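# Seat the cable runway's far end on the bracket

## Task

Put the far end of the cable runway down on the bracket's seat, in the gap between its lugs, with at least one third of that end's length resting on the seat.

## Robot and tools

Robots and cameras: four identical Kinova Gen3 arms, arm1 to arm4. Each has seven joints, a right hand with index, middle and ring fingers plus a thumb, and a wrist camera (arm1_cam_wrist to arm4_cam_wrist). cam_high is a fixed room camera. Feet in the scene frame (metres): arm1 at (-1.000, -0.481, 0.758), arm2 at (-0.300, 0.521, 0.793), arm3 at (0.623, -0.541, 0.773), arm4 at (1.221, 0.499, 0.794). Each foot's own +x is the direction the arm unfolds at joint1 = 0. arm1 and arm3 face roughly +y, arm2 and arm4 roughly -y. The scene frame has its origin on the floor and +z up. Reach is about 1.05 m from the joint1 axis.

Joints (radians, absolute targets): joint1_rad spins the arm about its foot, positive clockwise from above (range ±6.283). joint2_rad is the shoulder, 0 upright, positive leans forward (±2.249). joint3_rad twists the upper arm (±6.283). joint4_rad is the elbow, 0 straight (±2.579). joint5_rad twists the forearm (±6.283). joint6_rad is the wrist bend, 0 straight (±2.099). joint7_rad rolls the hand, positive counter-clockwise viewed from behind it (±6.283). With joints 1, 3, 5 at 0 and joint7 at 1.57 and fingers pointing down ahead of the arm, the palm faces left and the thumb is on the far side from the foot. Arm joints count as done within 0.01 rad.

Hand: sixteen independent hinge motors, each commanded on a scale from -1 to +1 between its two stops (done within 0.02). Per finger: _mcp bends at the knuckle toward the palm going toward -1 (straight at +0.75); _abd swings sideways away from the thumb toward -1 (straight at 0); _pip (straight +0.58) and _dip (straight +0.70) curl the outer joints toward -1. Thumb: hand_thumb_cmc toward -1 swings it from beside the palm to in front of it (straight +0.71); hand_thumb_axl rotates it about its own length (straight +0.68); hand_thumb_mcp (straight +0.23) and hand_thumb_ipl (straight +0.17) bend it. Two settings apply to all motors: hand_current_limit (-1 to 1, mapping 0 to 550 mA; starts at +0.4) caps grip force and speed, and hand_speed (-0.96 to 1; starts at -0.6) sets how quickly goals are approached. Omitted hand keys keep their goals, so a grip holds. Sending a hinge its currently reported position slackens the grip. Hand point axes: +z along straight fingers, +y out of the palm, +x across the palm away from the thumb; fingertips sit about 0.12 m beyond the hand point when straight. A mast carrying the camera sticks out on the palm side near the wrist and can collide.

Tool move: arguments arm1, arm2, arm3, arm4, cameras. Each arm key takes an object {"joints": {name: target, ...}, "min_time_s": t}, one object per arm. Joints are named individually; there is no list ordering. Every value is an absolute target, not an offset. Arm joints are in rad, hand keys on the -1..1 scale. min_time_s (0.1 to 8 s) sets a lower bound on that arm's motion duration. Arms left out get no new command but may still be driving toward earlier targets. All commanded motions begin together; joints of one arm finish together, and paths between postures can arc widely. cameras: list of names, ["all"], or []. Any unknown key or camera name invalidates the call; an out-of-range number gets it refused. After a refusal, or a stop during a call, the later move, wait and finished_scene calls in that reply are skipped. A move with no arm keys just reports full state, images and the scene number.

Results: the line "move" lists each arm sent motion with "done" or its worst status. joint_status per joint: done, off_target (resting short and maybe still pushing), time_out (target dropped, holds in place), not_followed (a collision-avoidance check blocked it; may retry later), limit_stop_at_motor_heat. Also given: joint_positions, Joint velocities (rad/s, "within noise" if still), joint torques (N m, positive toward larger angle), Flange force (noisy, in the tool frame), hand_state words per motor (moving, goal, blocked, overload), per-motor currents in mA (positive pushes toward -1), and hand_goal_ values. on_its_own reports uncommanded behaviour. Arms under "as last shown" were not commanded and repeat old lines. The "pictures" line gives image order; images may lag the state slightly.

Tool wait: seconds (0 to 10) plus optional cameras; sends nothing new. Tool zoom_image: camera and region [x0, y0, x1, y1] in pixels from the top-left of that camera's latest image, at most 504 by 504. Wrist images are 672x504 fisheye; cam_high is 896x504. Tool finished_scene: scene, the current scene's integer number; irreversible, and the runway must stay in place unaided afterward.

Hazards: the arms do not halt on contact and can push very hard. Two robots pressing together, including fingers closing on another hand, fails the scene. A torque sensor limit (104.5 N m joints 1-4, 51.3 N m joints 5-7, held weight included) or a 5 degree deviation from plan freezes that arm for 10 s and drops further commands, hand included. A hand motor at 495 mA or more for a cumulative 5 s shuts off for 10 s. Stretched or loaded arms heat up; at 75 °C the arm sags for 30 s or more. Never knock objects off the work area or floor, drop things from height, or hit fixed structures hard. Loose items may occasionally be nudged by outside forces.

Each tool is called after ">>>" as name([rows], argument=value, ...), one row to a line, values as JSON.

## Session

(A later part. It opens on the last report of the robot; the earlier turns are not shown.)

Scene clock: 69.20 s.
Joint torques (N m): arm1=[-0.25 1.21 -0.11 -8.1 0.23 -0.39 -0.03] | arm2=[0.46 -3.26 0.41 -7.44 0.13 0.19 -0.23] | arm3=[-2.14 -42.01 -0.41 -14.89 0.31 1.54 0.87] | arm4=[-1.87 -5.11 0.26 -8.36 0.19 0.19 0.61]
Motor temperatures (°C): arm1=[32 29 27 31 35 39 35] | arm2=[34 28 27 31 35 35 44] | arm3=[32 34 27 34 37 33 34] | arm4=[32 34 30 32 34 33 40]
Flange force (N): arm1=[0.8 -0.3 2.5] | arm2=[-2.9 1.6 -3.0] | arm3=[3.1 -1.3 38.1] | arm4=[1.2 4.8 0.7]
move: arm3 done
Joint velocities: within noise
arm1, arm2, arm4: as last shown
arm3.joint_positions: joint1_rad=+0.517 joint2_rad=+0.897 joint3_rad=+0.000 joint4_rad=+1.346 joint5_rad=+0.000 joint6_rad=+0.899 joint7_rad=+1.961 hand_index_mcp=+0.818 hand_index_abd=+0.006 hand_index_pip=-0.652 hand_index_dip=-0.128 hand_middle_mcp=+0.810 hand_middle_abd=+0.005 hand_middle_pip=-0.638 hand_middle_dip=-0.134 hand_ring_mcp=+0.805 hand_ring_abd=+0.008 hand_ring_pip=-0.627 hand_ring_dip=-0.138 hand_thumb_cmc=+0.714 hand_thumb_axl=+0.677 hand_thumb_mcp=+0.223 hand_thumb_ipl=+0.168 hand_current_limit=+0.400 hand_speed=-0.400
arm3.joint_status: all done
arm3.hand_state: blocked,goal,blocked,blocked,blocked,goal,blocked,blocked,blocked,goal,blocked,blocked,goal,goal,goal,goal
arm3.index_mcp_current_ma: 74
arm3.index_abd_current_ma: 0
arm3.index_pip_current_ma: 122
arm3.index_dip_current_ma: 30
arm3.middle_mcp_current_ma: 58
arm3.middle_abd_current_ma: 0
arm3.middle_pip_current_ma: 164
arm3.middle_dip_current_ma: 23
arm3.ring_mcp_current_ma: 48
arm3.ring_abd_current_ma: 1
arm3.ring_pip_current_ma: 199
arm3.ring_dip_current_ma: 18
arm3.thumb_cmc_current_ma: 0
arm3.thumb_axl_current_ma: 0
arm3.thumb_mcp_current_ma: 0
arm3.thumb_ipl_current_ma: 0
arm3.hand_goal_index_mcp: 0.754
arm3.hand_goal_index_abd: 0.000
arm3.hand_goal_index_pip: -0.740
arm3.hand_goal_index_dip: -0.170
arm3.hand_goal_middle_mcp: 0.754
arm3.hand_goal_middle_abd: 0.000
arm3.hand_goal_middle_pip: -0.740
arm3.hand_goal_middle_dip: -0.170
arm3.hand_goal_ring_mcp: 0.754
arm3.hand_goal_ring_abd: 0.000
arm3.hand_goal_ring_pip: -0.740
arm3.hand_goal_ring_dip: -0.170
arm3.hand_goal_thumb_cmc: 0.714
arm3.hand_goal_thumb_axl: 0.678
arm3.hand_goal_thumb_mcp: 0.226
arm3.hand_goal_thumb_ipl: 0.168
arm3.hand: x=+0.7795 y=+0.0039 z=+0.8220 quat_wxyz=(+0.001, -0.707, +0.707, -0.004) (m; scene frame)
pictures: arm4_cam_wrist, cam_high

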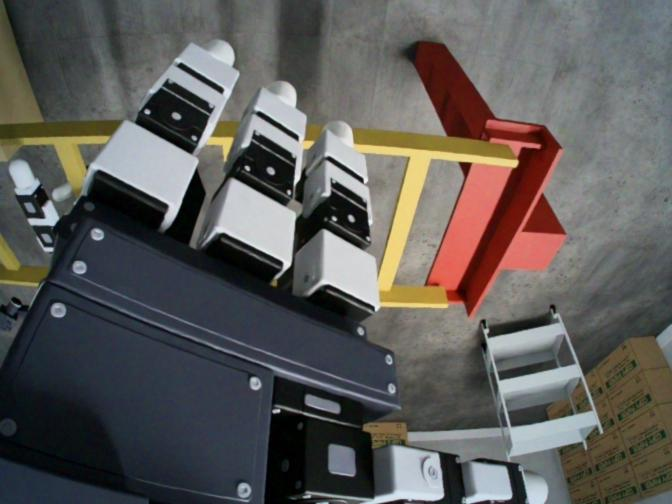

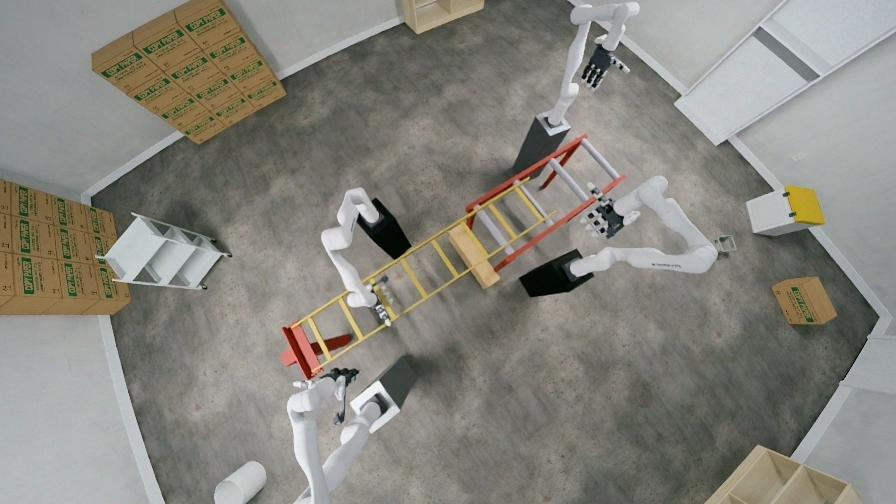

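>>> move(arm3={"joints":{"joint2_rad":0.9012,"joint4_rad":1.3474,"joint6_rad":0.8930},"min_time_s":1.2}, cameras=["cam_high","arm4_cam_wrist"])

>>> zoom_image(camera="arm4_cam_wrist", region=[410, 250, 490, 330])

>>> zoom_image(camera="arm4_cam_wrist", region=[460, 105, 580, 195])

>>> zoom_image(camera="cam_high", region=[275, 306, 345, 386])

Scene clock: 70.97 s.
Joint torques (N m): arm1=[-0.21 1.19 -0.08 -8.18 0.21 -0.41 -0.02] | arm2=[0.46 -3.26 0.41 -7.49 0.14 0.19 -0.23] | arm3=[-2.14 -41.95 -0.4 -14.68 0.31 1.6 0.86] | arm4=[-1.84 -5.12 0.25 -8.35 0.18 0.21 0.62]
Motor temperatures (°C): arm1=[32 29 27 31 35 39 35] | arm2=[34 28 27 31 35 35 44] | arm3=[32 34 27 34 37 33 34] | arm4=[32 34 30 32 34 33 40]
Flange force (N): arm1=[0.9 -0.2 2.8] | arm2=[-2.9 1.6 -2.9] | arm3=[2.9 -1.5 38.0] | arm4=[1.2 4.7 0.7]
move: arm3 done
Joint velocities: within noise
arm1, arm2, arm4: as last shown
arm3.joint_positions: joint1_rad=+0.517 joint2_rad=+0.901 joint3_rad=+0.000 joint4_rad=+1.347 joint5_rad=+0.000 joint6_rad=+0.893 joint7_rad=+1.961 hand_index_mcp=+0.815 hand_index_abd=+0.006 hand_index_pip=-0.652 hand_index_dip=-0.128 hand_middle_mcp=+0.807 hand_middle_abd=+0.005 hand_middle_pip=-0.638 hand_middle_dip=-0.134 hand_ring_mcp=+0.802 hand_ring_abd=+0.008 hand_ring_pip=-0.627 hand_ring_dip=-0.138 hand_thumb_cmc=+0.714 hand_thumb_axl=+0.677 hand_thumb_mcp=+0.223 hand_thumb_ipl=+0.168 hand_current_limit=+0.400 hand_speed=-0.400
arm3.joint_status: all done
arm3.hand_state: blocked,goal,blocked,blocked,blocked,goal,blocked,blocked,blocked,goal,blocked,blocked,goal,goal,goal,goal
arm3.index_mcp_current_ma: 69
arm3.index_abd_current_ma: 0
arm3.index_pip_current_ma: 122
arm3.index_dip_current_ma: 30
arm3.middle_mcp_current_ma: 53
arm3.middle_abd_current_ma: 0
arm3.middle_pip_current_ma: 164
arm3.middle_dip_current_ma: 23
arm3.ring_mcp_current_ma: 44
arm3.ring_abd_current_ma: 1
arm3.ring_pip_current_ma: 199
arm3.ring_dip_current_ma: 18
arm3.thumb_cmc_current_ma: 0
arm3.thumb_axl_current_ma: 0
arm3.thumb_mcp_current_ma: 0
arm3.thumb_ipl_current_ma: 0
arm3.hand_goal_index_mcp: 0.754
arm3.hand_goal_index_abd: 0.000
arm3.hand_goal_index_pip: -0.740
arm3.hand_goal_index_dip: -0.170
arm3.hand_goal_middle_mcp: 0.754
arm3.hand_goal_middle_abd: 0.000
arm3.hand_goal_middle_pip: -0.740
arm3.hand_goal_middle_dip: -0.170
arm3.hand_goal_ring_mcp: 0.754
arm3.hand_goal_ring_abd: 0.000
arm3.hand_goal_ring_pip: -0.740
arm3.hand_goal_ring_dip: -0.170
arm3.hand_goal_thumb_cmc: 0.714
arm3.hand_goal_thumb_axl: 0.678
arm3.hand_goal_thumb_mcp: 0.226
arm3.hand_goal_thumb_ipl: 0.168
arm3.hand: x=+0.7795 y=+0.0039 z=+0.8190 quat_wxyz=(+0.001, -0.707, +0.707, -0.004) (m; scene frame)
pictures: arm4_cam_wrist, cam_high

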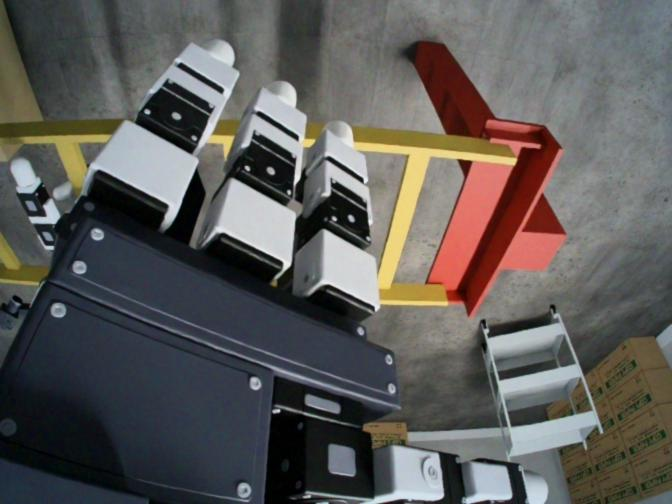

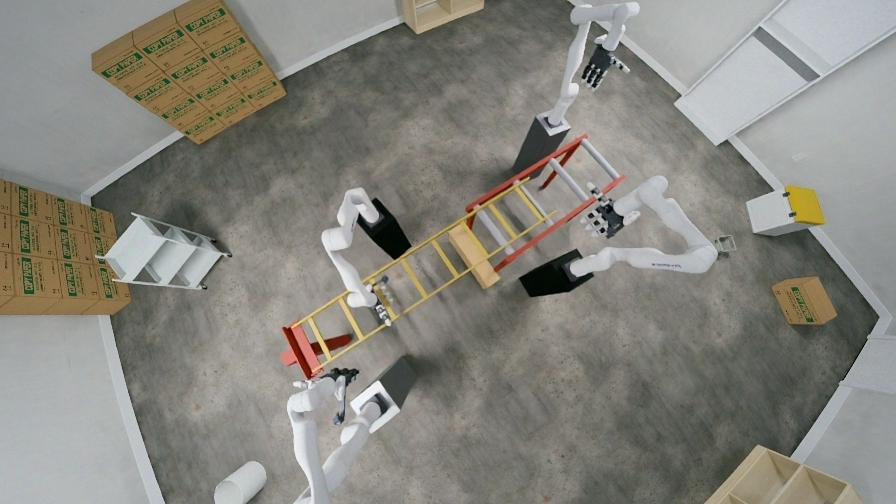

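Scaled by 6.300 from the camera's 672x504 image, which has a finer 960x720 frame.

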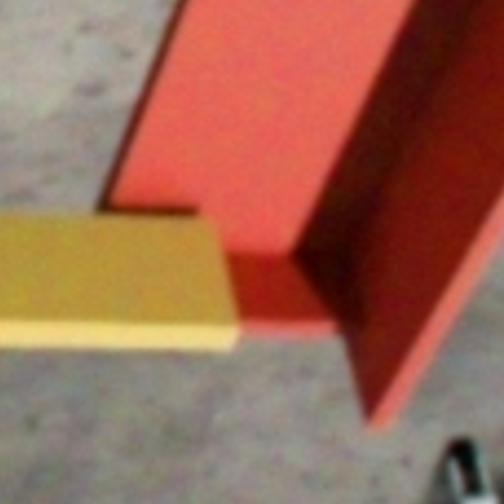

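Scaled by 4.200 from the camera's 672x504 image, which has a finer 960x720 frame.

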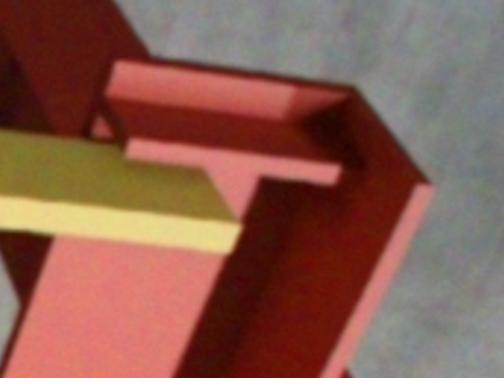

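Scaled by 6.300 from the camera's 896x504 image, which has a finer 1280x720 frame.

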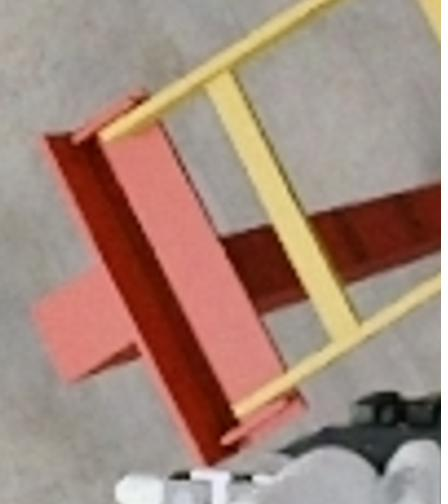

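>>> move(arm3={"joints":{"joint2_rad":0.9058,"joint4_rad":1.3489,"joint6_rad":0.8869},"min_time_s":1.2}, cameras=["cam_high","arm4_cam_wrist"])

>>> zoom_image(camera="arm4_cam_wrist", region=[410, 250, 490, 330])

>>> zoom_image(camera="arm4_cam_wrist", region=[460, 105, 580, 195])

Scene clock: 72.90 s.
Joint torques (N m): arm1=[-0.25 1.2 -0.12 -8.09 0.21 -0.43 -0.04] | arm2=[0.5 -3.31 0.44 -7.51 0.13 0.18 -0.26] | arm3=[-2.08 -41.92 -0.32 -14.5 0.31 1.66 0.84] | arm4=[-1.86 -5.14 0.3 -8.36 0.2 0.2 0.6]
Motor temperatures (°C): arm1=[32 29 27 31 35 39 35] | arm2=[34 28 27 31 35 35 44] | arm3=[32 34 27 34 37 33 34] | arm4=[32 34 30 32 34 33 40]
Flange force (N): arm1=[0.9 -0.4 2.3] | arm2=[-3.0 1.6 -2.9] | arm3=[2.7 -1.5 38.0] | arm4=[1.2 4.7 0.8]
move: arm3 done
Joint velocities: within noise
arm1.joint_positions: joint1_rad=+0.135 joint2_rad=-0.473 joint3_rad=-0.122 joint4_rad=+1.503 joint5_rad=-0.048 joint6_rad=+2.044 joint7_rad=+1.726 hand_index_mcp=+0.753 hand_index_abd=+0.000 hand_index_pip=+0.577 hand_index_dip=+0.696 hand_middle_mcp=+0.753 hand_middle_abd=+0.000 hand_middle_pip=+0.577 hand_middle_dip=+0.696 hand_ring_mcp=+0.753 hand_ring_abd=+0.000 hand_ring_pip=+0.577 hand_ring_dip=+0.696 hand_thumb_cmc=+0.714 hand_thumb_axl=+0.677 hand_thumb_mcp=+0.224 hand_thumb_ipl=+0.168 hand_current_limit=+0.400 hand_speed=-0.600
arm1.joint_status: not commanded
arm1.hand_state: goal,goal,goal,goal,goal,goal,goal,goal,goal,goal,goal,goal,goal,goal,goal,goal
arm1.index_mcp_current_ma: 0
arm1.index_abd_current_ma: 0
arm1.index_pip_current_ma: 0
arm1.index_dip_current_ma: 0
arm1.middle_mcp_current_ma: 0
arm1.middle_abd_current_ma: 0
arm1.middle_pip_current_ma: 0
arm1.middle_dip_current_ma: 0
arm1.ring_mcp_current_ma: 0
arm1.ring_abd_current_ma: 0
arm1.ring_pip_current_ma: 0
arm1.ring_dip_current_ma: 0
arm1.thumb_cmc_current_ma: 0
arm1.thumb_axl_current_ma: 0
arm1.thumb_mcp_current_ma: 0
arm1.thumb_ipl_current_ma: 0
arm1.hand_goal_index_mcp: 0.754
arm1.hand_goal_index_abd: 0.000
arm1.hand_goal_index_pip: 0.576
arm1.hand_goal_index_dip: 0.696
arm1.hand_goal_middle_mcp: 0.754
arm1.hand_goal_middle_abd: 0.000
arm1.hand_goal_middle_pip: 0.576
arm1.hand_goal_middle_dip: 0.696
arm1.hand_goal_ring_mcp: 0.754
arm1.hand_goal_ring_abd: 0.000
arm1.hand_goal_ring_pip: 0.576
arm1.hand_goal_ring_dip: 0.696
arm1.hand_goal_thumb_cmc: 0.714
arm1.hand_goal_thumb_axl: 0.678
arm1.hand_goal_thumb_mcp: 0.226
arm1.hand_goal_thumb_ipl: 0.168
arm1.hand: x=-1.0573 y=-0.3584 z=+1.2782 quat_wxyz=(+0.024, -0.696, +0.718, +0.017) (m; scene frame)
arm2, arm4: as last shown
arm3.joint_positions: joint1_rad=+0.517 joint2_rad=+0.906 joint3_rad=+0.000 joint4_rad=+1.349 joint5_rad=+0.000 joint6_rad=+0.887 joint7_rad=+1.961 hand_index_mcp=+0.813 hand_index_abd=+0.006 hand_index_pip=-0.652 hand_index_dip=-0.128 hand_middle_mcp=+0.806 hand_middle_abd=+0.005 hand_middle_pip=-0.638 hand_middle_dip=-0.134 hand_ring_mcp=+0.800 hand_ring_abd=+0.008 hand_ring_pip=-0.627 hand_ring_dip=-0.138 hand_thumb_cmc=+0.714 hand_thumb_axl=+0.677 hand_thumb_mcp=+0.223 hand_thumb_ipl=+0.168 hand_current_limit=+0.400 hand_speed=-0.400
arm3.joint_status: all done
arm3.hand_state: blocked,goal,blocked,blocked,blocked,goal,blocked,blocked,blocked,goal,blocked,blocked,goal,goal,goal,goal
arm3.index_mcp_current_ma: 65
arm3.index_abd_current_ma: 0
arm3.index_pip_current_ma: 122
arm3.index_dip_current_ma: 30
arm3.middle_mcp_current_ma: 50
arm3.middle_abd_current_ma: 0
arm3.middle_pip_current_ma: 164
arm3.middle_dip_current_ma: 23
arm3.ring_mcp_current_ma: 41
arm3.ring_abd_current_ma: 1
arm3.ring_pip_current_ma: 199
arm3.ring_dip_current_ma: 18
arm3.thumb_cmc_current_ma: 0
arm3.thumb_axl_current_ma: 0
arm3.thumb_mcp_current_ma: 0
arm3.thumb_ipl_current_ma: 0
arm3.hand_goal_index_mcp: 0.754
arm3.hand_goal_index_abd: 0.000
arm3.hand_goal_index_pip: -0.740
arm3.hand_goal_index_dip: -0.170
arm3.hand_goal_middle_mcp: 0.754
arm3.hand_goal_middle_abd: 0.000
arm3.hand_goal_middle_pip: -0.740
arm3.hand_goal_middle_dip: -0.170
arm3.hand_goal_ring_mcp: 0.754
arm3.hand_goal_ring_abd: 0.000
arm3.hand_goal_ring_pip: -0.740
arm3.hand_goal_ring_dip: -0.170
arm3.hand_goal_thumb_cmc: 0.714
arm3.hand_goal_thumb_axl: 0.678
arm3.hand_goal_thumb_mcp: 0.226
arm3.hand_goal_thumb_ipl: 0.168
arm3.hand: x=+0.7795 y=+0.0039 z=+0.8160 quat_wxyz=(+0.001, -0.707, +0.707, -0.004) (m; scene frame)
pictures: arm4_cam_wrist, cam_high

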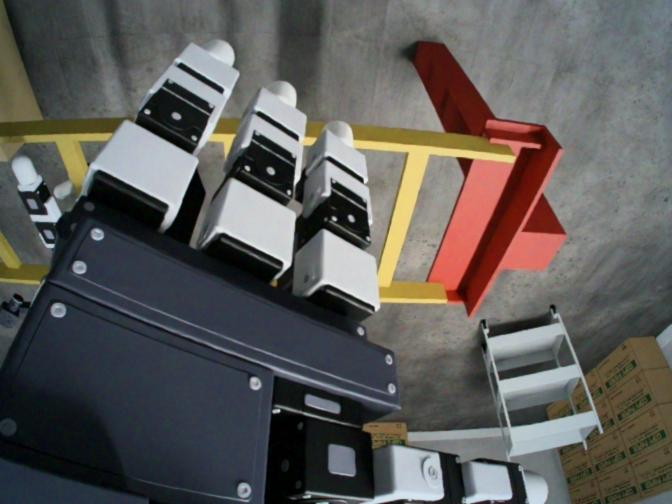

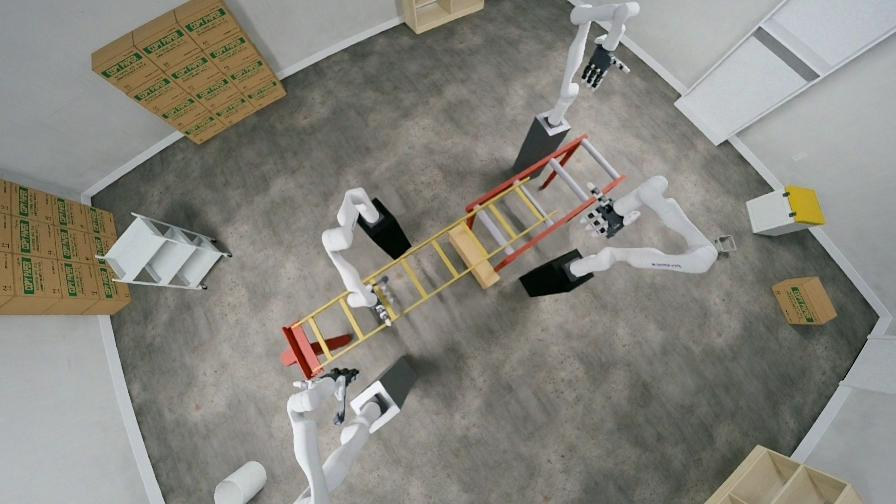

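Scaled by 6.300 from the camera's 672x504 image, which has a finer 960x720 frame.

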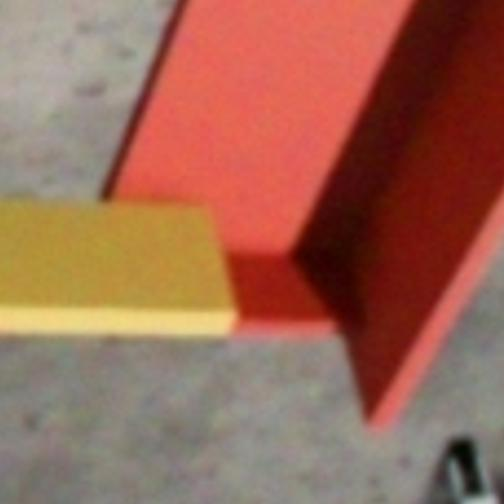

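Scaled by 4.200 from the camera's 672x504 image, which has a finer 960x720 frame.

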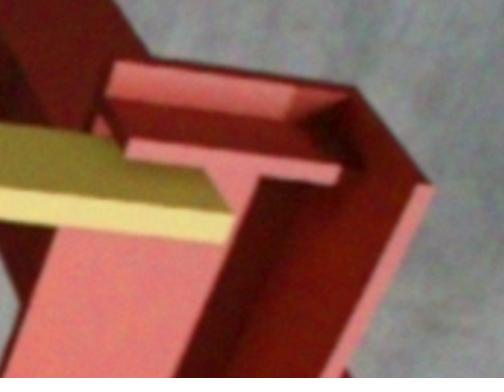

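>>> move(arm3={"joints":{"joint2_rad":0.9105,"joint4_rad":1.3503,"joint6_rad":0.8809},"min_time_s":1.2}, cameras=["arm4_cam_wrist"])

>>> zoom_image(camera="arm4_cam_wrist", region=[410, 250, 490, 330])

>>> zoom_image(camera="arm4_cam_wrist", region=[460, 105, 580, 195])

Scene clock: 74.87 s.
Joint torques (N m): arm1=[-0.25 1.2 -0.06 -8.1 0.22 -0.41 -0.03] | arm2=[0.49 -3.29 0.42 -7.51 0.11 0.21 -0.25] | arm3=[-5.43 -25.13 -3.92 -9.7 -1.41 -0.48 0.29] | arm4=[-1.85 -5.15 0.22 -8.34 0.19 0.19 0.61]
Motor temperatures (°C): arm1=[32 29 27 31 35 39 35] | arm2=[34 28 27 31 35 35 44] | arm3=[32 34 27 34 37 33 34] | arm4=[32 34 30 32 34 33 40]
Flange force (N): arm1=[0.8 -0.2 2.4] | arm2=[-2.9 1.6 -2.8] | arm3=[9.8 -5.6 5.5] | arm4=[1.2 4.6 0.7]
move: arm3 done
Joint velocities: within noise
arm1: as last shown
arm2.joint_positions: joint1_rad=-0.200 joint2_rad=-0.300 joint3_rad=+0.000 joint4_rad=+1.700 joint5_rad=+0.000 joint6_rad=+1.740 joint7_rad=+1.490 hand_index_mcp=+0.755 hand_index_abd=+0.003 hand_index_pip=+0.579 hand_index_dip=+0.699 hand_middle_mcp=+0.755 hand_middle_abd=+0.003 hand_middle_pip=+0.579 hand_middle_dip=+0.699 hand_ring_mcp=+0.755 hand_ring_abd=+0.003 hand_ring_pip=+0.578 hand_ring_dip=+0.699 hand_thumb_cmc=+0.714 hand_thumb_axl=+0.677 hand_thumb_mcp=+0.223 hand_thumb_ipl=+0.168 hand_current_limit=+0.400 hand_speed=-0.600
arm2.joint_status: not commanded
arm2.hand_state: goal,goal,goal,goal,goal,goal,goal,goal,goal,goal,goal,goal,goal,goal,goal,goal
arm2.index_mcp_current_ma: 1
arm2.index_abd_current_ma: 3
arm2.index_pip_current_ma: 4
arm2.index_dip_current_ma: 3
arm2.middle_mcp_current_ma: 1
arm2.middle_abd_current_ma: 4
arm2.middle_pip_current_ma: 3
arm2.middle_dip_current_ma: 4
arm2.ring_mcp_current_ma: 1
arm2.ring_abd_current_ma: 3
arm2.ring_pip_current_ma: 3
arm2.ring_dip_current_ma: 4
arm2.thumb_cmc_current_ma: 0
arm2.thumb_axl_current_ma: -1
arm2.thumb_mcp_current_ma: -4
arm2.thumb_ipl_current_ma: 0
arm2.hand_goal_index_mcp: 0.754
arm2.hand_goal_index_abd: 0.000
arm2.hand_goal_index_pip: 0.576
arm2.hand_goal_index_dip: 0.696
arm2.hand_goal_middle_mcp: 0.754
arm2.hand_goal_middle_abd: 0.000
arm2.hand_goal_middle_pip: 0.576
arm2.hand_goal_middle_dip: 0.696
arm2.hand_goal_ring_mcp: 0.754
arm2.hand_goal_ring_abd: 0.000
arm2.hand_goal_ring_pip: 0.576
arm2.hand_goal_ring_dip: 0.696
arm2.hand_goal_thumb_cmc: 0.714
arm2.hand_goal_thumb_axl: 0.678
arm2.hand_goal_thumb_mcp: 0.226
arm2.hand_goal_thumb_ipl: 0.168
arm2.hand: x=-0.2316 y=+0.3101 z=+1.2330 quat_wxyz=(+0.005, +0.708, +0.706, +0.005) (m; scene frame)
arm3.joint_positions: joint1_rad=+0.517 joint2_rad=+0.911 joint3_rad=+0.000 joint4_rad=+1.350 joint5_rad=+0.000 joint6_rad=+0.881 joint7_rad=+1.961 hand_index_mcp=+0.797 hand_index_abd=+0.006 hand_index_pip=-0.666 hand_index_dip=-0.128 hand_middle_mcp=+0.790 hand_middle_abd=+0.005 hand_middle_pip=-0.653 hand_middle_dip=-0.134 hand_ring_mcp=+0.783 hand_ring_abd=+0.008 hand_ring_pip=-0.640 hand_ring_dip=-0.138 hand_thumb_cmc=+0.714 hand_thumb_axl=+0.677 hand_thumb_mcp=+0.223 hand_thumb_ipl=+0.168 hand_current_limit=+0.400 hand_speed=-0.400
arm3.joint_status: all done
arm3.hand_state: blocked,goal,blocked,blocked,blocked,goal,blocked,blocked,blocked,goal,blocked,blocked,goal,goal,goal,goal
arm3.index_mcp_current_ma: 35
arm3.index_abd_current_ma: 0
arm3.index_pip_current_ma: 87
arm3.index_dip_current_ma: 30
arm3.middle_mcp_current_ma: 25
arm3.middle_abd_current_ma: 0
arm3.middle_pip_current_ma: 121
arm3.middle_dip_current_ma: 23
arm3.ring_mcp_current_ma: 17
arm3.ring_abd_current_ma: 1
arm3.ring_pip_current_ma: 156
arm3.ring_dip_current_ma: 18
arm3.thumb_cmc_current_ma: 0
arm3.thumb_axl_current_ma: 0
arm3.thumb_mcp_current_ma: 0
arm3.thumb_ipl_current_ma: 0
arm3.hand_goal_index_mcp: 0.754
arm3.hand_goal_index_abd: 0.000
arm3.hand_goal_index_pip: -0.740
arm3.hand_goal_index_dip: -0.170
arm3.hand_goal_middle_mcp: 0.754
arm3.hand_goal_middle_abd: 0.000
arm3.hand_goal_middle_pip: -0.740
arm3.hand_goal_middle_dip: -0.170
arm3.hand_goal_ring_mcp: 0.754
arm3.hand_goal_ring_abd: 0.000
arm3.hand_goal_ring_pip: -0.740
arm3.hand_goal_ring_dip: -0.170
arm3.hand_goal_thumb_cmc: 0.714
arm3.hand_goal_thumb_axl: 0.678
arm3.hand_goal_thumb_mcp: 0.226
arm3.hand_goal_thumb_ipl: 0.168
arm3.hand: x=+0.7796 y=+0.0038 z=+0.8130 quat_wxyz=(+0.001, -0.707, +0.707, -0.004) (m; scene frame)
arm4.joint_positions: joint1_rad=+0.350 joint2_rad=-0.062 joint3_rad=+0.000 joint4_rad=+1.990 joint5_rad=+0.000 joint6_rad=+1.213 joint7_rad=+2.798 hand_index_mcp=+0.753 hand_index_abd=+0.000 hand_index_pip=+0.577 hand_index_dip=+0.696 hand_middle_mcp=+0.753 hand_middle_abd=+0.000 hand_middle_pip=+0.577 hand_middle_dip=+0.696 hand_ring_mcp=+0.753 hand_ring_abd=+0.000 hand_ring_pip=+0.577 hand_ring_dip=+0.696 hand_thumb_cmc=+0.714 hand_thumb_axl=+0.677 hand_thumb_mcp=+0.224 hand_thumb_ipl=+0.168 hand_current_limit=+0.400 hand_speed=-0.600
arm4.joint_status: not commanded
arm4.hand_state: goal,goal,goal,goal,goal,goal,goal,goal,goal,goal,goal,goal,goal,goal,goal,goal
arm4.index_mcp_current_ma: -2
arm4.index_abd_current_ma: 0
arm4.index_pip_current_ma: 2
arm4.index_dip_current_ma: 0
arm4.middle_mcp_current_ma: -2
arm4.middle_abd_current_ma: 0
arm4.middle_pip_current_ma: 2
arm4.middle_dip_current_ma: 0
arm4.ring_mcp_current_ma: -2
arm4.ring_abd_current_ma: 0
arm4.ring_pip_current_ma: 2
arm4.ring_dip_current_ma: 0
arm4.thumb_cmc_current_ma: 1
arm4.thumb_axl_current_ma: -2
arm4.thumb_mcp_current_ma: -8
arm4.thumb_ipl_current_ma: -1
arm4.hand_goal_index_mcp: 0.754
arm4.hand_goal_index_abd: 0.000
arm4.hand_goal_index_pip: 0.576
arm4.hand_goal_index_dip: 0.696
arm4.hand_goal_middle_mcp: 0.754
arm4.hand_goal_middle_abd: 0.000
arm4.hand_goal_middle_pip: 0.576
arm4.hand_goal_middle_dip: 0.696
arm4.hand_goal_ring_mcp: 0.754
arm4.hand_goal_ring_abd: 0.000
arm4.hand_goal_ring_pip: 0.576
arm4.hand_goal_ring_dip: 0.696
arm4.hand_goal_thumb_cmc: 0.714
arm4.hand_goal_thumb_axl: 0.678
arm4.hand_goal_thumb_mcp: 0.226
arm4.hand_goal_thumb_ipl: 0.168
arm4.hand: x=+1.1957 y=+0.3051 z=+1.0888 quat_wxyz=(+0.006, +0.287, +0.958, -0.002) (m; scene frame)
pictures: arm4_cam_wrist

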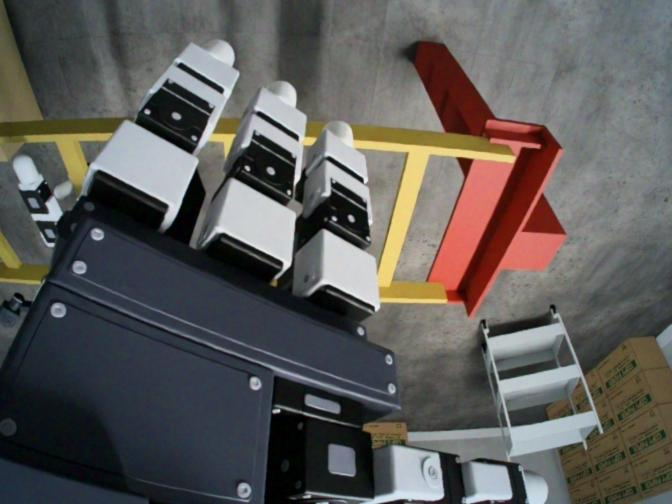

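Scaled by 6.300 from the camera's 672x504 image, which has a finer 960x720 frame.

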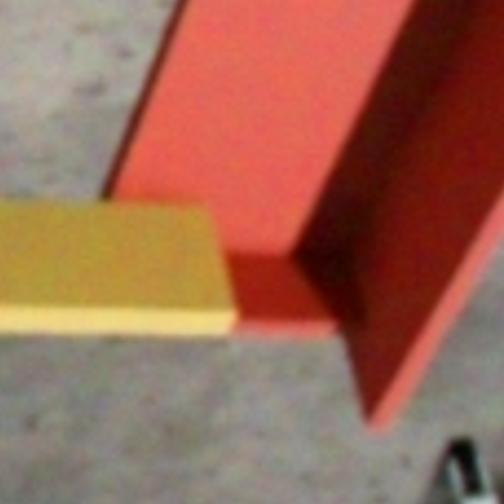

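Scaled by 4.200 from the camera's 672x504 image, which has a finer 960x720 frame.

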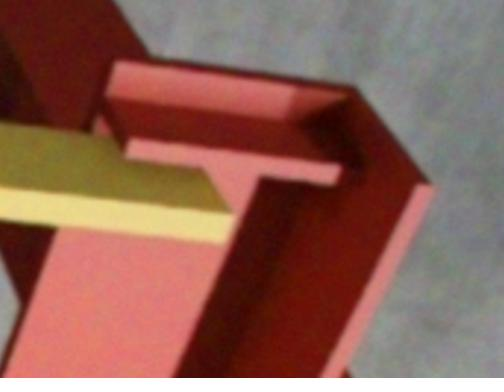

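>>> move(arm3={"joints":{"joint2_rad":0.9198,"joint4_rad":1.3528,"joint6_rad":0.8690},"min_time_s":1.5})

>>> move(arm3={"joints":{"hand_index_dip":0.696,"hand_middle_dip":0.696,"hand_ring_dip":0.696}})

>>> move(arm3={"joints":{"hand_index_pip":0.577,"hand_middle_pip":0.577,"hand_ring_pip":0.577}}, cameras=["arm3_cam_wrist","cam_high","arm4_cam_wrist"])

Scene clock: 77.63 s.
Joint torques (N m): arm1=[-0.22 1.2 -0.09 -8.14 0.23 -0.41 -0.04] | arm2=[0.51 -3.27 0.43 -7.49 0.13 0.17 -0.23] | arm3=[-5.59 -20.78 -4.21 -5.94 -1.46 1.01 0.29] | arm4=[-1.84 -5.13 0.26 -8.32 0.18 0.19 0.61]
Motor temperatures (°C): arm1=[32 29 27 31 35 39 35] | arm2=[34 28 27 31 35 35 44] | arm3=[32 34 27 34 37 33 34] | arm4=[32 34 30 32 34 33 40]
Flange force (N): arm1=[0.9 -0.3 2.6] | arm2=[-2.9 1.7 -2.9] | arm3=[6.0 -7.7 0.0] | arm4=[1.1 4.6 0.6]
move: arm3 done
Joint velocities: within noise
arm1, arm2, arm4: as last shown
arm3.joint_positions: joint1_rad=+0.517 joint2_rad=+0.920 joint3_rad=+0.000 joint4_rad=+1.353 joint5_rad=+0.000 joint6_rad=+0.869 joint7_rad=+1.961 hand_index_mcp=+0.791 hand_index_abd=+0.006 hand_index_pip=-0.726 hand_index_dip=-0.161 hand_middle_mcp=+0.785 hand_middle_abd=+0.005 hand_middle_pip=-0.719 hand_middle_dip=-0.157 hand_ring_mcp=+0.779 hand_ring_abd=+0.007 hand_ring_pip=-0.712 hand_ring_dip=-0.154 hand_thumb_cmc=+0.714 hand_thumb_axl=+0.677 hand_thumb_mcp=+0.223 hand_thumb_ipl=+0.168 hand_current_limit=+0.400 hand_speed=-0.400
arm3.joint_status: all done
arm3.hand_state: blocked,goal,goal,goal,blocked,goal,blocked,goal,blocked,goal,blocked,goal,goal,goal,goal,goal
arm3.index_mcp_current_ma: 27
arm3.index_abd_current_ma: 0
arm3.index_pip_current_ma: 4
arm3.index_dip_current_ma: 2
arm3.middle_mcp_current_ma: 18
arm3.middle_abd_current_ma: 0
arm3.middle_pip_current_ma: 8
arm3.middle_dip_current_ma: 3
arm3.ring_mcp_current_ma: 12
arm3.ring_abd_current_ma: 1
arm3.ring_pip_current_ma: 14
arm3.ring_dip_current_ma: 5
arm3.thumb_cmc_current_ma: 0
arm3.thumb_axl_current_ma: 0
arm3.thumb_mcp_current_ma: 0
arm3.thumb_ipl_current_ma: 0
arm3.hand_goal_index_mcp: 0.754
arm3.hand_goal_index_abd: 0.000
arm3.hand_goal_index_pip: -0.740
arm3.hand_goal_index_dip: -0.170
arm3.hand_goal_middle_mcp: 0.754
arm3.hand_goal_middle_abd: 0.000
arm3.hand_goal_middle_pip: -0.740
arm3.hand_goal_middle_dip: -0.170
arm3.hand_goal_ring_mcp: 0.754
arm3.hand_goal_ring_abd: 0.000
arm3.hand_goal_ring_pip: -0.740
arm3.hand_goal_ring_dip: -0.170
arm3.hand_goal_thumb_cmc: 0.714
arm3.hand_goal_thumb_axl: 0.678
arm3.hand_goal_thumb_mcp: 0.226
arm3.hand_goal_thumb_ipl: 0.168
arm3.on_its_own: hand_index_pip moved -0.059 to your old target -0.740; hand_index_dip moved -0.032 to your old target -0.170; hand_middle_pip moved -0.066 toward your old target -0.740; hand_middle_dip moved -0.023 to your old target -0.170; hand_ring_pip moved -0.071 toward your old target -0.740
arm3.hand: x=+0.7796 y=+0.0038 z=+0.8070 quat_wxyz=(+0.001, -0.707, +0.707, -0.004) (m; scene frame)
pictures: none

Scene clock: 78.53 s.
Joint torques (N m): arm1=[-0.22 1.21 -0.1 -8.16 0.2 -0.39 -0.01] | arm2=[0.52 -3.22 0.42 -7.52 0.11 0.21 -0.23] | arm3=[-6.01 -20.46 -4.57 -5.89 -1.67 0.9 0.2] | arm4=[-1.83 -5.14 0.28 -8.32 0.17 0.17 0.59]
Motor temperatures (°C): arm1=[32 29 27 31 35 39 35] | arm2=[34 28 27 31 35 35 44] | arm3=[32 34 27 34 37 33 34] | arm4=[32 34 30 32 34 33 40]
Flange force (N): arm1=[0.9 -0.3 2.7] | arm2=[-2.8 1.6 -2.7] | arm3=[6.4 -8.5 -0.8] | arm4=[1.1 4.6 0.5]
move: arm3 done
Joint velocities: within noise
arm1, arm2, arm4: as last shown
arm3.joint_positions: joint1_rad=+0.517 joint2_rad=+0.920 joint3_rad=+0.000 joint4_rad=+1.353 joint5_rad=+0.000 joint6_rad=+0.869 joint7_rad=+1.961 hand_index_mcp=+0.791 hand_index_abd=+0.005 hand_index_pip=-0.733 hand_index_dip=+0.693 hand_middle_mcp=+0.785 hand_middle_abd=+0.005 hand_middle_pip=-0.732 hand_middle_dip=+0.693 hand_ring_mcp=+0.779 hand_ring_abd=+0.005 hand_ring_pip=-0.732 hand_ring_dip=+0.694 hand_thumb_cmc=+0.714 hand_thumb_axl=+0.677 hand_thumb_mcp=+0.223 hand_thumb_ipl=+0.168 hand_current_limit=+0.400 hand_speed=-0.400
arm3.joint_status: all done
arm3.hand_state: blocked,goal,goal,goal,blocked,goal,goal,goal,blocked,goal,goal,goal,goal,goal,goal,goal
arm3.index_mcp_current_ma: 26
arm3.index_abd_current_ma: 0
arm3.index_pip_current_ma: 1
arm3.index_dip_current_ma: 0
arm3.middle_mcp_current_ma: 18
arm3.middle_abd_current_ma: 0
arm3.middle_pip_current_ma: 1
arm3.middle_dip_current_ma: 0
arm3.ring_mcp_current_ma: 12
arm3.ring_abd_current_ma: 0
arm3.ring_pip_current_ma: 1
arm3.ring_dip_current_ma: 0
arm3.thumb_cmc_current_ma: 0
arm3.thumb_axl_current_ma: 0
arm3.thumb_mcp_current_ma: 0
arm3.thumb_ipl_current_ma: 0
arm3.hand_goal_index_mcp: 0.754
arm3.hand_goal_index_abd: 0.000
arm3.hand_goal_index_pip: -0.740
arm3.hand_goal_index_dip: 0.696
arm3.hand_goal_middle_mcp: 0.754
arm3.hand_goal_middle_abd: 0.000
arm3.hand_goal_middle_pip: -0.740
arm3.hand_goal_middle_dip: 0.696
arm3.hand_goal_ring_mcp: 0.754
arm3.hand_goal_ring_abd: 0.000
arm3.hand_goal_ring_pip: -0.740
arm3.hand_goal_ring_dip: 0.696
arm3.hand_goal_thumb_cmc: 0.714
arm3.hand_goal_thumb_axl: 0.678
arm3.hand_goal_thumb_mcp: 0.226
arm3.hand_goal_thumb_ipl: 0.168
arm3.on_its_own: hand_ring_pip moved -0.021 to your old target -0.740
arm3.hand: x=+0.7796 y=+0.0038 z=+0.8070 quat_wxyz=(+0.001, -0.707, +0.707, -0.004) (m; scene frame)
pictures: none

Scene clock: 79.63 s.
Joint torques (N m): arm1=[-0.24 1.2 -0.11 -8.14 0.2 -0.41 -0.01] | arm2=[0.47 -3.32 0.44 -7.53 0.11 0.18 -0.23] | arm3=[-6.28 -20.77 -4.89 -5.74 -1.77 1.14 0.24] | arm4=[-1.83 -5.1 0.27 -8.31 0.19 0.19 0.59]
Motor temperatures (°C): arm1=[32 29 27 31 35 39 35] | arm2=[34 28 27 31 35 35 44] | arm3=[32 34 27 34 37 33 34] | arm4=[32 34 30 32 34 33 40]
Flange force (N): arm1=[0.9 -0.3 2.6] | arm2=[-2.9 1.7 -2.8] | arm3=[6.0 -9.2 0.1] | arm4=[1.2 4.7 0.5]
move: arm3 done
Joint velocities: within noise
arm1, arm2, arm4: as last shown
arm3.joint_positions: joint1_rad=+0.517 joint2_rad=+0.920 joint3_rad=+0.000 joint4_rad=+1.353 joint5_rad=+0.000 joint6_rad=+0.869 joint7_rad=+1.961 hand_index_mcp=+0.790 hand_index_abd=+0.004 hand_index_pip=+0.575 hand_index_dip=+0.693 hand_middle_mcp=+0.783 hand_middle_abd=+0.004 hand_middle_pip=+0.574 hand_middle_dip=+0.693 hand_ring_mcp=+0.777 hand_ring_abd=+0.005 hand_ring_pip=+0.575 hand_ring_dip=+0.694 hand_thumb_cmc=+0.714 hand_thumb_axl=+0.677 hand_thumb_mcp=+0.223 hand_thumb_ipl=+0.168 hand_current_limit=+0.400 hand_speed=-0.400
arm3.joint_status: all done
arm3.hand_state: blocked,goal,goal,goal,blocked,goal,goal,goal,blocked,goal,goal,goal,goal,goal,goal,goal
arm3.index_mcp_current_ma: 25
arm3.index_abd_current_ma: 0
arm3.index_pip_current_ma: 0
arm3.index_dip_current_ma: 0
arm3.middle_mcp_current_ma: 17
arm3.middle_abd_current_ma: 0
arm3.middle_pip_current_ma: 0
arm3.middle_dip_current_ma: 0
arm3.ring_mcp_current_ma: 11
arm3.ring_abd_current_ma: 0
arm3.ring_pip_current_ma: 0
arm3.ring_dip_current_ma: 0
arm3.thumb_cmc_current_ma: 0
arm3.thumb_axl_current_ma: 0
arm3.thumb_mcp_current_ma: 0
arm3.thumb_ipl_current_ma: 0
arm3.hand_goal_index_mcp: 0.754
arm3.hand_goal_index_abd: 0.000
arm3.hand_goal_index_pip: 0.578
arm3.hand_goal_index_dip: 0.696
arm3.hand_goal_middle_mcp: 0.754
arm3.hand_goal_middle_abd: 0.000
arm3.hand_goal_middle_pip: 0.578
arm3.hand_goal_middle_dip: 0.696
arm3.hand_goal_ring_mcp: 0.754
arm3.hand_goal_ring_abd: 0.000
arm3.hand_goal_ring_pip: 0.578
arm3.hand_goal_ring_dip: 0.696
arm3.hand_goal_thumb_cmc: 0.714
arm3.hand_goal_thumb_axl: 0.678
arm3.hand_goal_thumb_mcp: 0.226
arm3.hand_goal_thumb_ipl: 0.168
arm3.hand: x=+0.7796 y=+0.0038 z=+0.8070 quat_wxyz=(+0.001, -0.707, +0.707, -0.004) (m; scene frame)
pictures: arm3_cam_wrist, arm4_cam_wrist, cam_high

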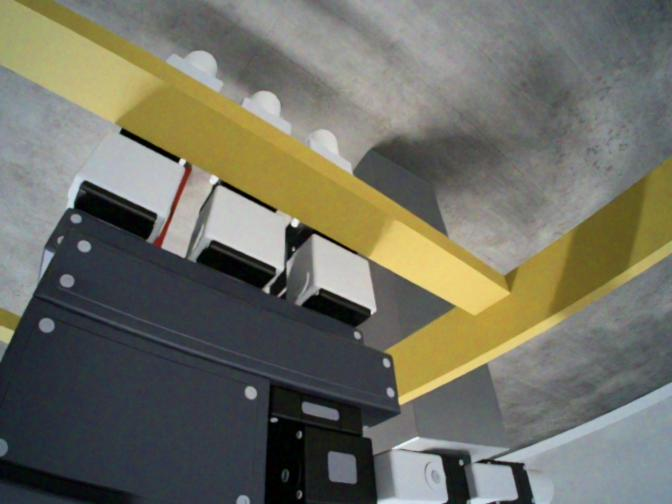

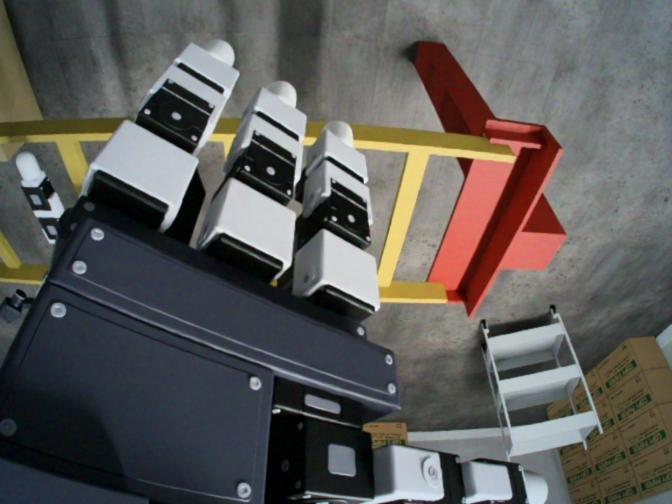

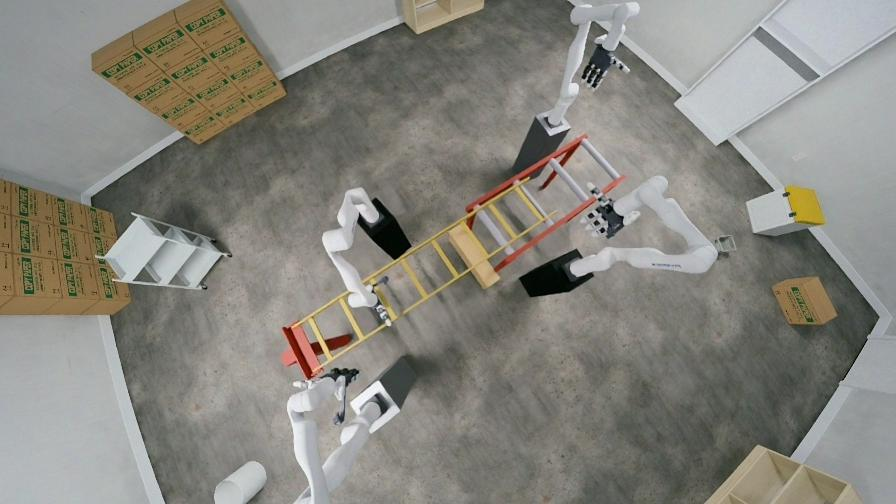

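>>> move(arm3={"joints":{"joint1_rad":0.5351,"joint2_rad":0.9287,"joint4_rad":1.3315,"joint6_rad":0.8814,"joint7_rad":1.9799},"min_time_s":1.2}, cameras=["arm4_cam_wrist","arm3_cam_wrist"])

Scene clock: 81.43 s.
Joint torques (N m): arm1=[-0.22 1.17 -0.08 -8.14 0.21 -0.4 -0.03] | arm2=[0.46 -3.29 0.49 -7.51 0.13 0.19 -0.21] | arm3=[-1.57 -22.38 -0.15 -7.71 0.06 0.04 0.12] | arm4=[-1.87 -5.15 0.23 -8.31 0.2 0.21 0.6]
Motor temperatures (°C): arm1=[32 29 27 31 35 39 35] | arm2=[34 28 27 31 35 35 44] | arm3=[32 34 27 34 37 33 34] | arm4=[32 34 30 32 34 33 40]
Flange force (N): arm1=[0.8 -0.3 2.6] | arm2=[-2.9 1.9 -2.8] | arm3=[5.7 -0.4 1.0] | arm4=[1.2 4.5 0.7]
move: arm3 done
Joint velocities: within noise
arm1, arm2, arm4: as last shown
arm3.joint_positions: joint1_rad=+0.535 joint2_rad=+0.929 joint3_rad=+0.000 joint4_rad=+1.331 joint5_rad=+0.000 joint6_rad=+0.881 joint7_rad=+1.980 hand_index_mcp=+0.755 hand_index_abd=+0.003 hand_index_pip=+0.575 hand_index_dip=+0.693 hand_middle_mcp=+0.755 hand_middle_abd=+0.003 hand_middle_pip=+0.575 hand_middle_dip=+0.693 hand_ring_mcp=+0.755 hand_ring_abd=+0.003 hand_ring_pip=+0.575 hand_ring_dip=+0.694 hand_thumb_cmc=+0.714 hand_thumb_axl=+0.677 hand_thumb_mcp=+0.223 hand_thumb_ipl=+0.168 hand_current_limit=+0.400 hand_speed=-0.400
arm3.joint_status: all done
arm3.hand_state: goal,goal,goal,goal,goal,goal,goal,goal,goal,goal,goal,goal,goal,goal,goal,goal
arm3.index_mcp_current_ma: 0
arm3.index_abd_current_ma: 0
arm3.index_pip_current_ma: 0
arm3.index_dip_current_ma: 0
arm3.middle_mcp_current_ma: 0
arm3.middle_abd_current_ma: 0
arm3.middle_pip_current_ma: 0
arm3.middle_dip_current_ma: 0
arm3.ring_mcp_current_ma: 0
arm3.ring_abd_current_ma: 0
arm3.ring_pip_current_ma: 0
arm3.ring_dip_current_ma: 0
arm3.thumb_cmc_current_ma: 0
arm3.thumb_axl_current_ma: 0
arm3.thumb_mcp_current_ma: 0
arm3.thumb_ipl_current_ma: 0
arm3.hand_goal_index_mcp: 0.754
arm3.hand_goal_index_abd: 0.000
arm3.hand_goal_index_pip: 0.578
arm3.hand_goal_index_dip: 0.696
arm3.hand_goal_middle_mcp: 0.754
arm3.hand_goal_middle_abd: 0.000
arm3.hand_goal_middle_pip: 0.578
arm3.hand_goal_middle_dip: 0.696
arm3.hand_goal_ring_mcp: 0.754
arm3.hand_goal_ring_abd: 0.000
arm3.hand_goal_ring_pip: 0.578
arm3.hand_goal_ring_dip: 0.696
arm3.hand_goal_thumb_cmc: 0.714
arm3.hand_goal_thumb_axl: 0.678
arm3.hand_goal_thumb_mcp: 0.226
arm3.hand_goal_thumb_ipl: 0.168
arm3.hand: x=+0.7911 y=+0.0036 z=+0.8071 quat_wxyz=(+0.001, -0.707, +0.707, -0.004) (m; scene frame)
pictures: arm3_cam_wrist, arm4_cam_wrist

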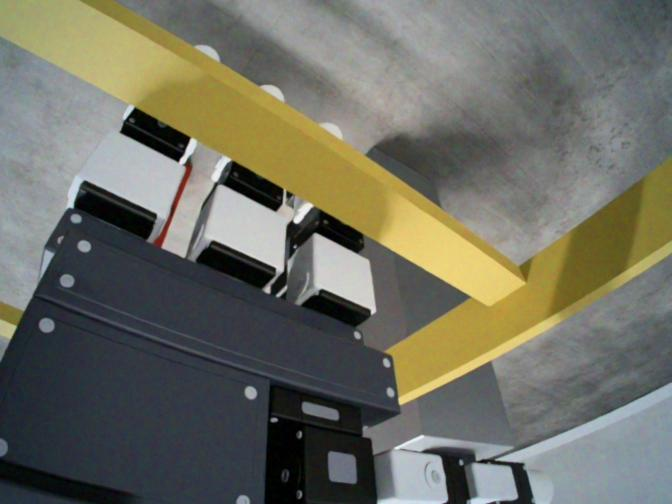

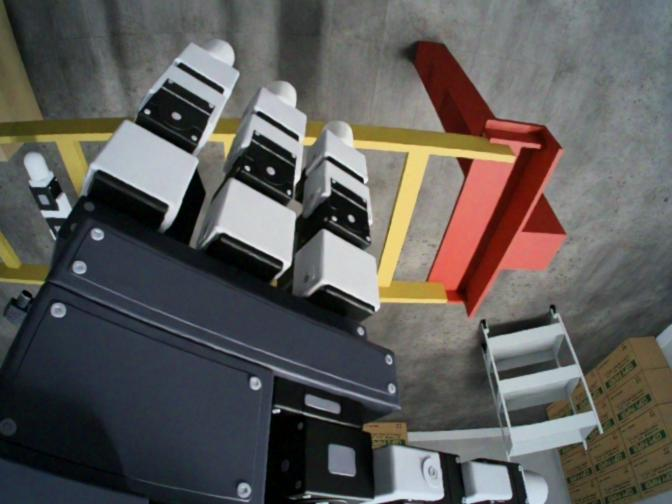

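>>> move(arm3={"joints":{"joint2_rad":0.8191,"joint4_rad":1.2759,"joint6_rad":1.0466},"min_time_s":1.5})

>>> move(arm3={"joints":{"joint2_rad":0.7438,"joint4_rad":1.1832,"joint6_rad":1.2146}}, cameras=["cam_high","arm4_cam_wrist","arm3_cam_wrist"])

>>> zoom_image(camera="arm4_cam_wrist", region=[410, 250, 490, 330])

>>> zoom_image(camera="arm4_cam_wrist", region=[460, 105, 580, 195])

>>> zoom_image(camera="cam_high", region=[275, 306, 345, 386])

Scene clock: 83.77 s.
Joint torques (N m): arm1=[-0.25 1.21 -0.09 -8.1 0.22 -0.41 -0.04] | arm2=[0.47 -3.28 0.44 -7.53 0.13 0.22 -0.21] | arm3=[-1.56 -21.77 -0.21 -8.44 0.06 0.05 0.11] | arm4=[-1.88 -5.1 0.26 -8.34 0.19 0.17 0.6]
Motor temperatures (°C): arm1=[32 29 27 31 35 39 35] | arm2=[34 28 27 31 35 35 44] | arm3=[32 34 27 34 37 33 34] | arm4=[32 34 30 32 34 33 40]
Flange force (N): arm1=[0.9 -0.3 2.4] | arm2=[-2.9 1.8 -2.6] | arm3=[5.5 -0.4 1.6] | arm4=[1.3 4.7 0.6]
move: arm3 done
Joint velocities: within noise
arm1, arm2, arm4: as last shown
arm3.joint_positions: joint1_rad=+0.535 joint2_rad=+0.819 joint3_rad=+0.000 joint4_rad=+1.276 joint5_rad=+0.000 joint6_rad=+1.047 joint7_rad=+1.980 hand_index_mcp=+0.755 hand_index_abd=+0.003 hand_index_pip=+0.575 hand_index_dip=+0.693 hand_middle_mcp=+0.755 hand_middle_abd=+0.003 hand_middle_pip=+0.575 hand_middle_dip=+0.693 hand_ring_mcp=+0.755 hand_ring_abd=+0.003 hand_ring_pip=+0.575 hand_ring_dip=+0.694 hand_thumb_cmc=+0.714 hand_thumb_axl=+0.677 hand_thumb_mcp=+0.223 hand_thumb_ipl=+0.168 hand_current_limit=+0.400 hand_speed=-0.400
arm3.joint_status: all done
arm3.hand_state: goal,goal,goal,goal,goal,goal,goal,goal,goal,goal,goal,goal,goal,goal,goal,goal
arm3.index_mcp_current_ma: 0
arm3.index_abd_current_ma: 0
arm3.index_pip_current_ma: 0
arm3.index_dip_current_ma: 0
arm3.middle_mcp_current_ma: 0
arm3.middle_abd_current_ma: 0
arm3.middle_pip_current_ma: 0
arm3.middle_dip_current_ma: 0
arm3.ring_mcp_current_ma: 0
arm3.ring_abd_current_ma: 0
arm3.ring_pip_current_ma: 0
arm3.ring_dip_current_ma: 0
arm3.thumb_cmc_current_ma: 0
arm3.thumb_axl_current_ma: 0
arm3.thumb_mcp_current_ma: 0
arm3.thumb_ipl_current_ma: 0
arm3.hand_goal_index_mcp: 0.754
arm3.hand_goal_index_abd: 0.000
arm3.hand_goal_index_pip: 0.578
arm3.hand_goal_index_dip: 0.696
arm3.hand_goal_middle_mcp: 0.754
arm3.hand_goal_middle_abd: 0.000
arm3.hand_goal_middle_pip: 0.578
arm3.hand_goal_middle_dip: 0.696
arm3.hand_goal_ring_mcp: 0.754
arm3.hand_goal_ring_abd: 0.000
arm3.hand_goal_ring_pip: 0.578
arm3.hand_goal_ring_dip: 0.696
arm3.hand_goal_thumb_cmc: 0.714
arm3.hand_goal_thumb_axl: 0.678
arm3.hand_goal_thumb_mcp: 0.226
arm3.hand_goal_thumb_ipl: 0.168
arm3.hand: x=+0.7905 y=+0.0040 z=+0.8851 quat_wxyz=(+0.001, -0.707, +0.707, -0.004) (m; scene frame)
pictures: none

Scene clock: 84.73 s.
Joint torques (N m): arm1=[-0.22 1.18 -0.13 -8.13 0.23 -0.38 -0.02] | arm2=[0.42 -3.24 0.46 -7.48 0.11 0.21 -0.21] | arm3=[-1.58 -21.38 -0.15 -9.01 0.06 0.05 0.09] | arm4=[-1.88 -5.12 0.23 -8.31 0.19 0.17 0.6]
Motor temperatures (°C): arm1=[32 29 27 31 35 39 35] | arm2=[34 28 27 31 35 35 44] | arm3=[32 34 27 34 37 33 34] | arm4=[32 34 30 32 34 33 40]
Flange force (N): arm1=[0.8 -0.4 2.7] | arm2=[-2.8 1.8 -2.8] | arm3=[5.4 -0.5 2.2] | arm4=[1.3 4.6 0.5]
move: arm3 done
Joint velocities: within noise
arm1, arm2, arm4: as last shown
arm3.joint_positions: joint1_rad=+0.535 joint2_rad=+0.744 joint3_rad=+0.000 joint4_rad=+1.183 joint5_rad=+0.000 joint6_rad=+1.215 joint7_rad=+1.980 hand_index_mcp=+0.755 hand_index_abd=+0.003 hand_index_pip=+0.575 hand_index_dip=+0.693 hand_middle_mcp=+0.755 hand_middle_abd=+0.003 hand_middle_pip=+0.575 hand_middle_dip=+0.693 hand_ring_mcp=+0.755 hand_ring_abd=+0.003 hand_ring_pip=+0.575 hand_ring_dip=+0.694 hand_thumb_cmc=+0.714 hand_thumb_axl=+0.677 hand_thumb_mcp=+0.223 hand_thumb_ipl=+0.168 hand_current_limit=+0.400 hand_speed=-0.400
arm3.joint_status: all done
arm3.hand_state: goal,goal,goal,goal,goal,goal,goal,goal,goal,goal,goal,goal,goal,goal,goal,goal
arm3.index_mcp_current_ma: 0
arm3.index_abd_current_ma: 0
arm3.index_pip_current_ma: 0
arm3.index_dip_current_ma: 0
arm3.middle_mcp_current_ma: 0
arm3.middle_abd_current_ma: 0
arm3.middle_pip_current_ma: 0
arm3.middle_dip_current_ma: 0
arm3.ring_mcp_current_ma: 0
arm3.ring_abd_current_ma: 0
arm3.ring_pip_current_ma: 0
arm3.ring_dip_current_ma: 0
arm3.thumb_cmc_current_ma: 0
arm3.thumb_axl_current_ma: 0
arm3.thumb_mcp_current_ma: 0
arm3.thumb_ipl_current_ma: 0
arm3.hand_goal_index_mcp: 0.754
arm3.hand_goal_index_abd: 0.000
arm3.hand_goal_index_pip: 0.578
arm3.hand_goal_index_dip: 0.696
arm3.hand_goal_middle_mcp: 0.754
arm3.hand_goal_middle_abd: 0.000
arm3.hand_goal_middle_pip: 0.578
arm3.hand_goal_middle_dip: 0.696
arm3.hand_goal_ring_mcp: 0.754
arm3.hand_goal_ring_abd: 0.000
arm3.hand_goal_ring_pip: 0.578
arm3.hand_goal_ring_dip: 0.696
arm3.hand_goal_thumb_cmc: 0.714
arm3.hand_goal_thumb_axl: 0.678
arm3.hand_goal_thumb_mcp: 0.226
arm3.hand_goal_thumb_ipl: 0.168
arm3.hand: x=+0.7900 y=+0.0044 z=+0.9551 quat_wxyz=(+0.001, -0.707, +0.707, -0.004) (m; scene frame)
pictures: arm3_cam_wrist, arm4_cam_wrist, cam_high

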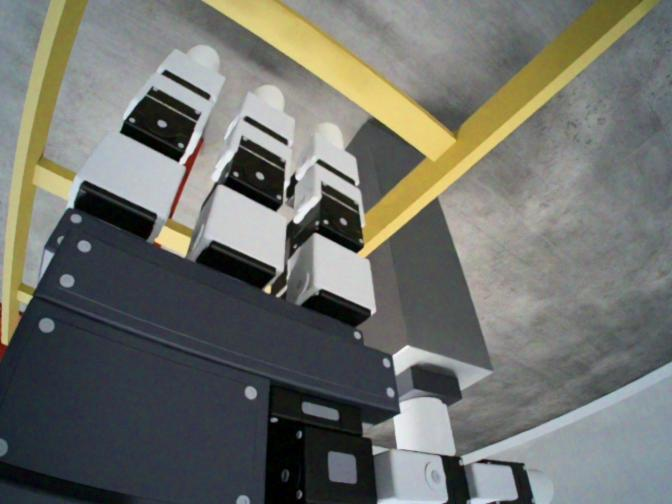

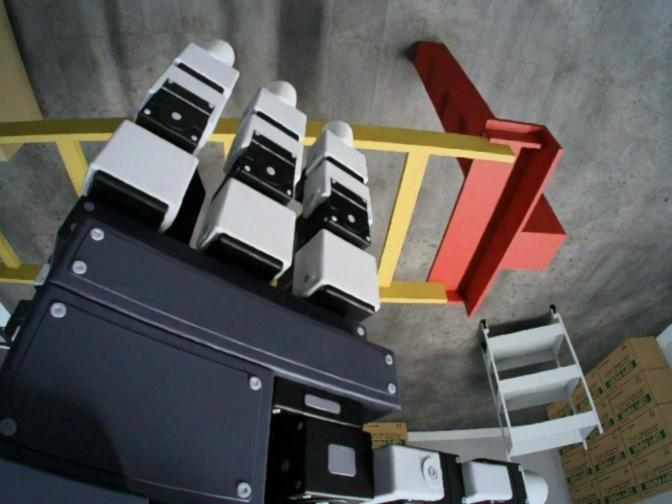

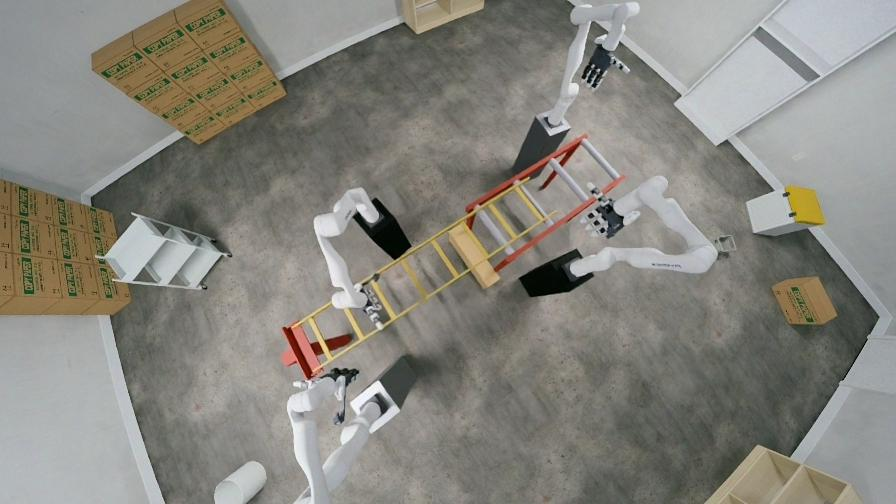

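Scaled by 6.300 from the camera's 672x504 image, which has a finer 960x720 frame.

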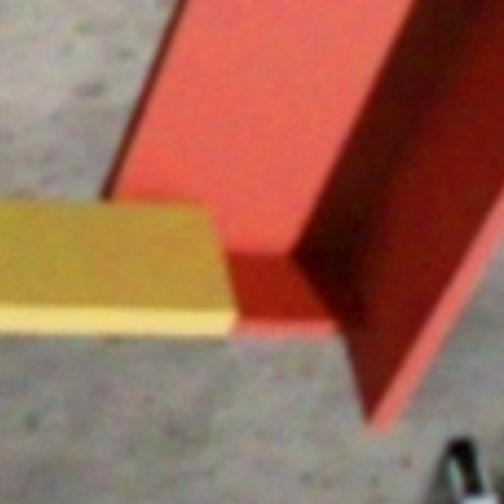

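Scaled by 4.200 from the camera's 672x504 image, which has a finer 960x720 frame.

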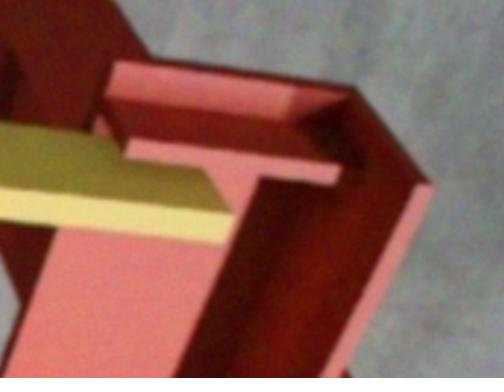

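Scaled by 6.300 from the camera's 896x504 image, which has a finer 1280x720 frame.

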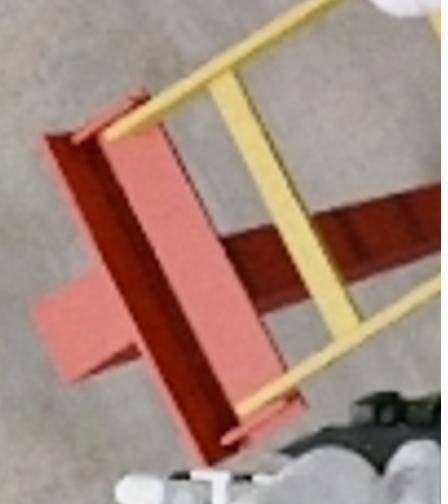

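>>> finished_scene(scene=2)

The scene is finished: the task was done.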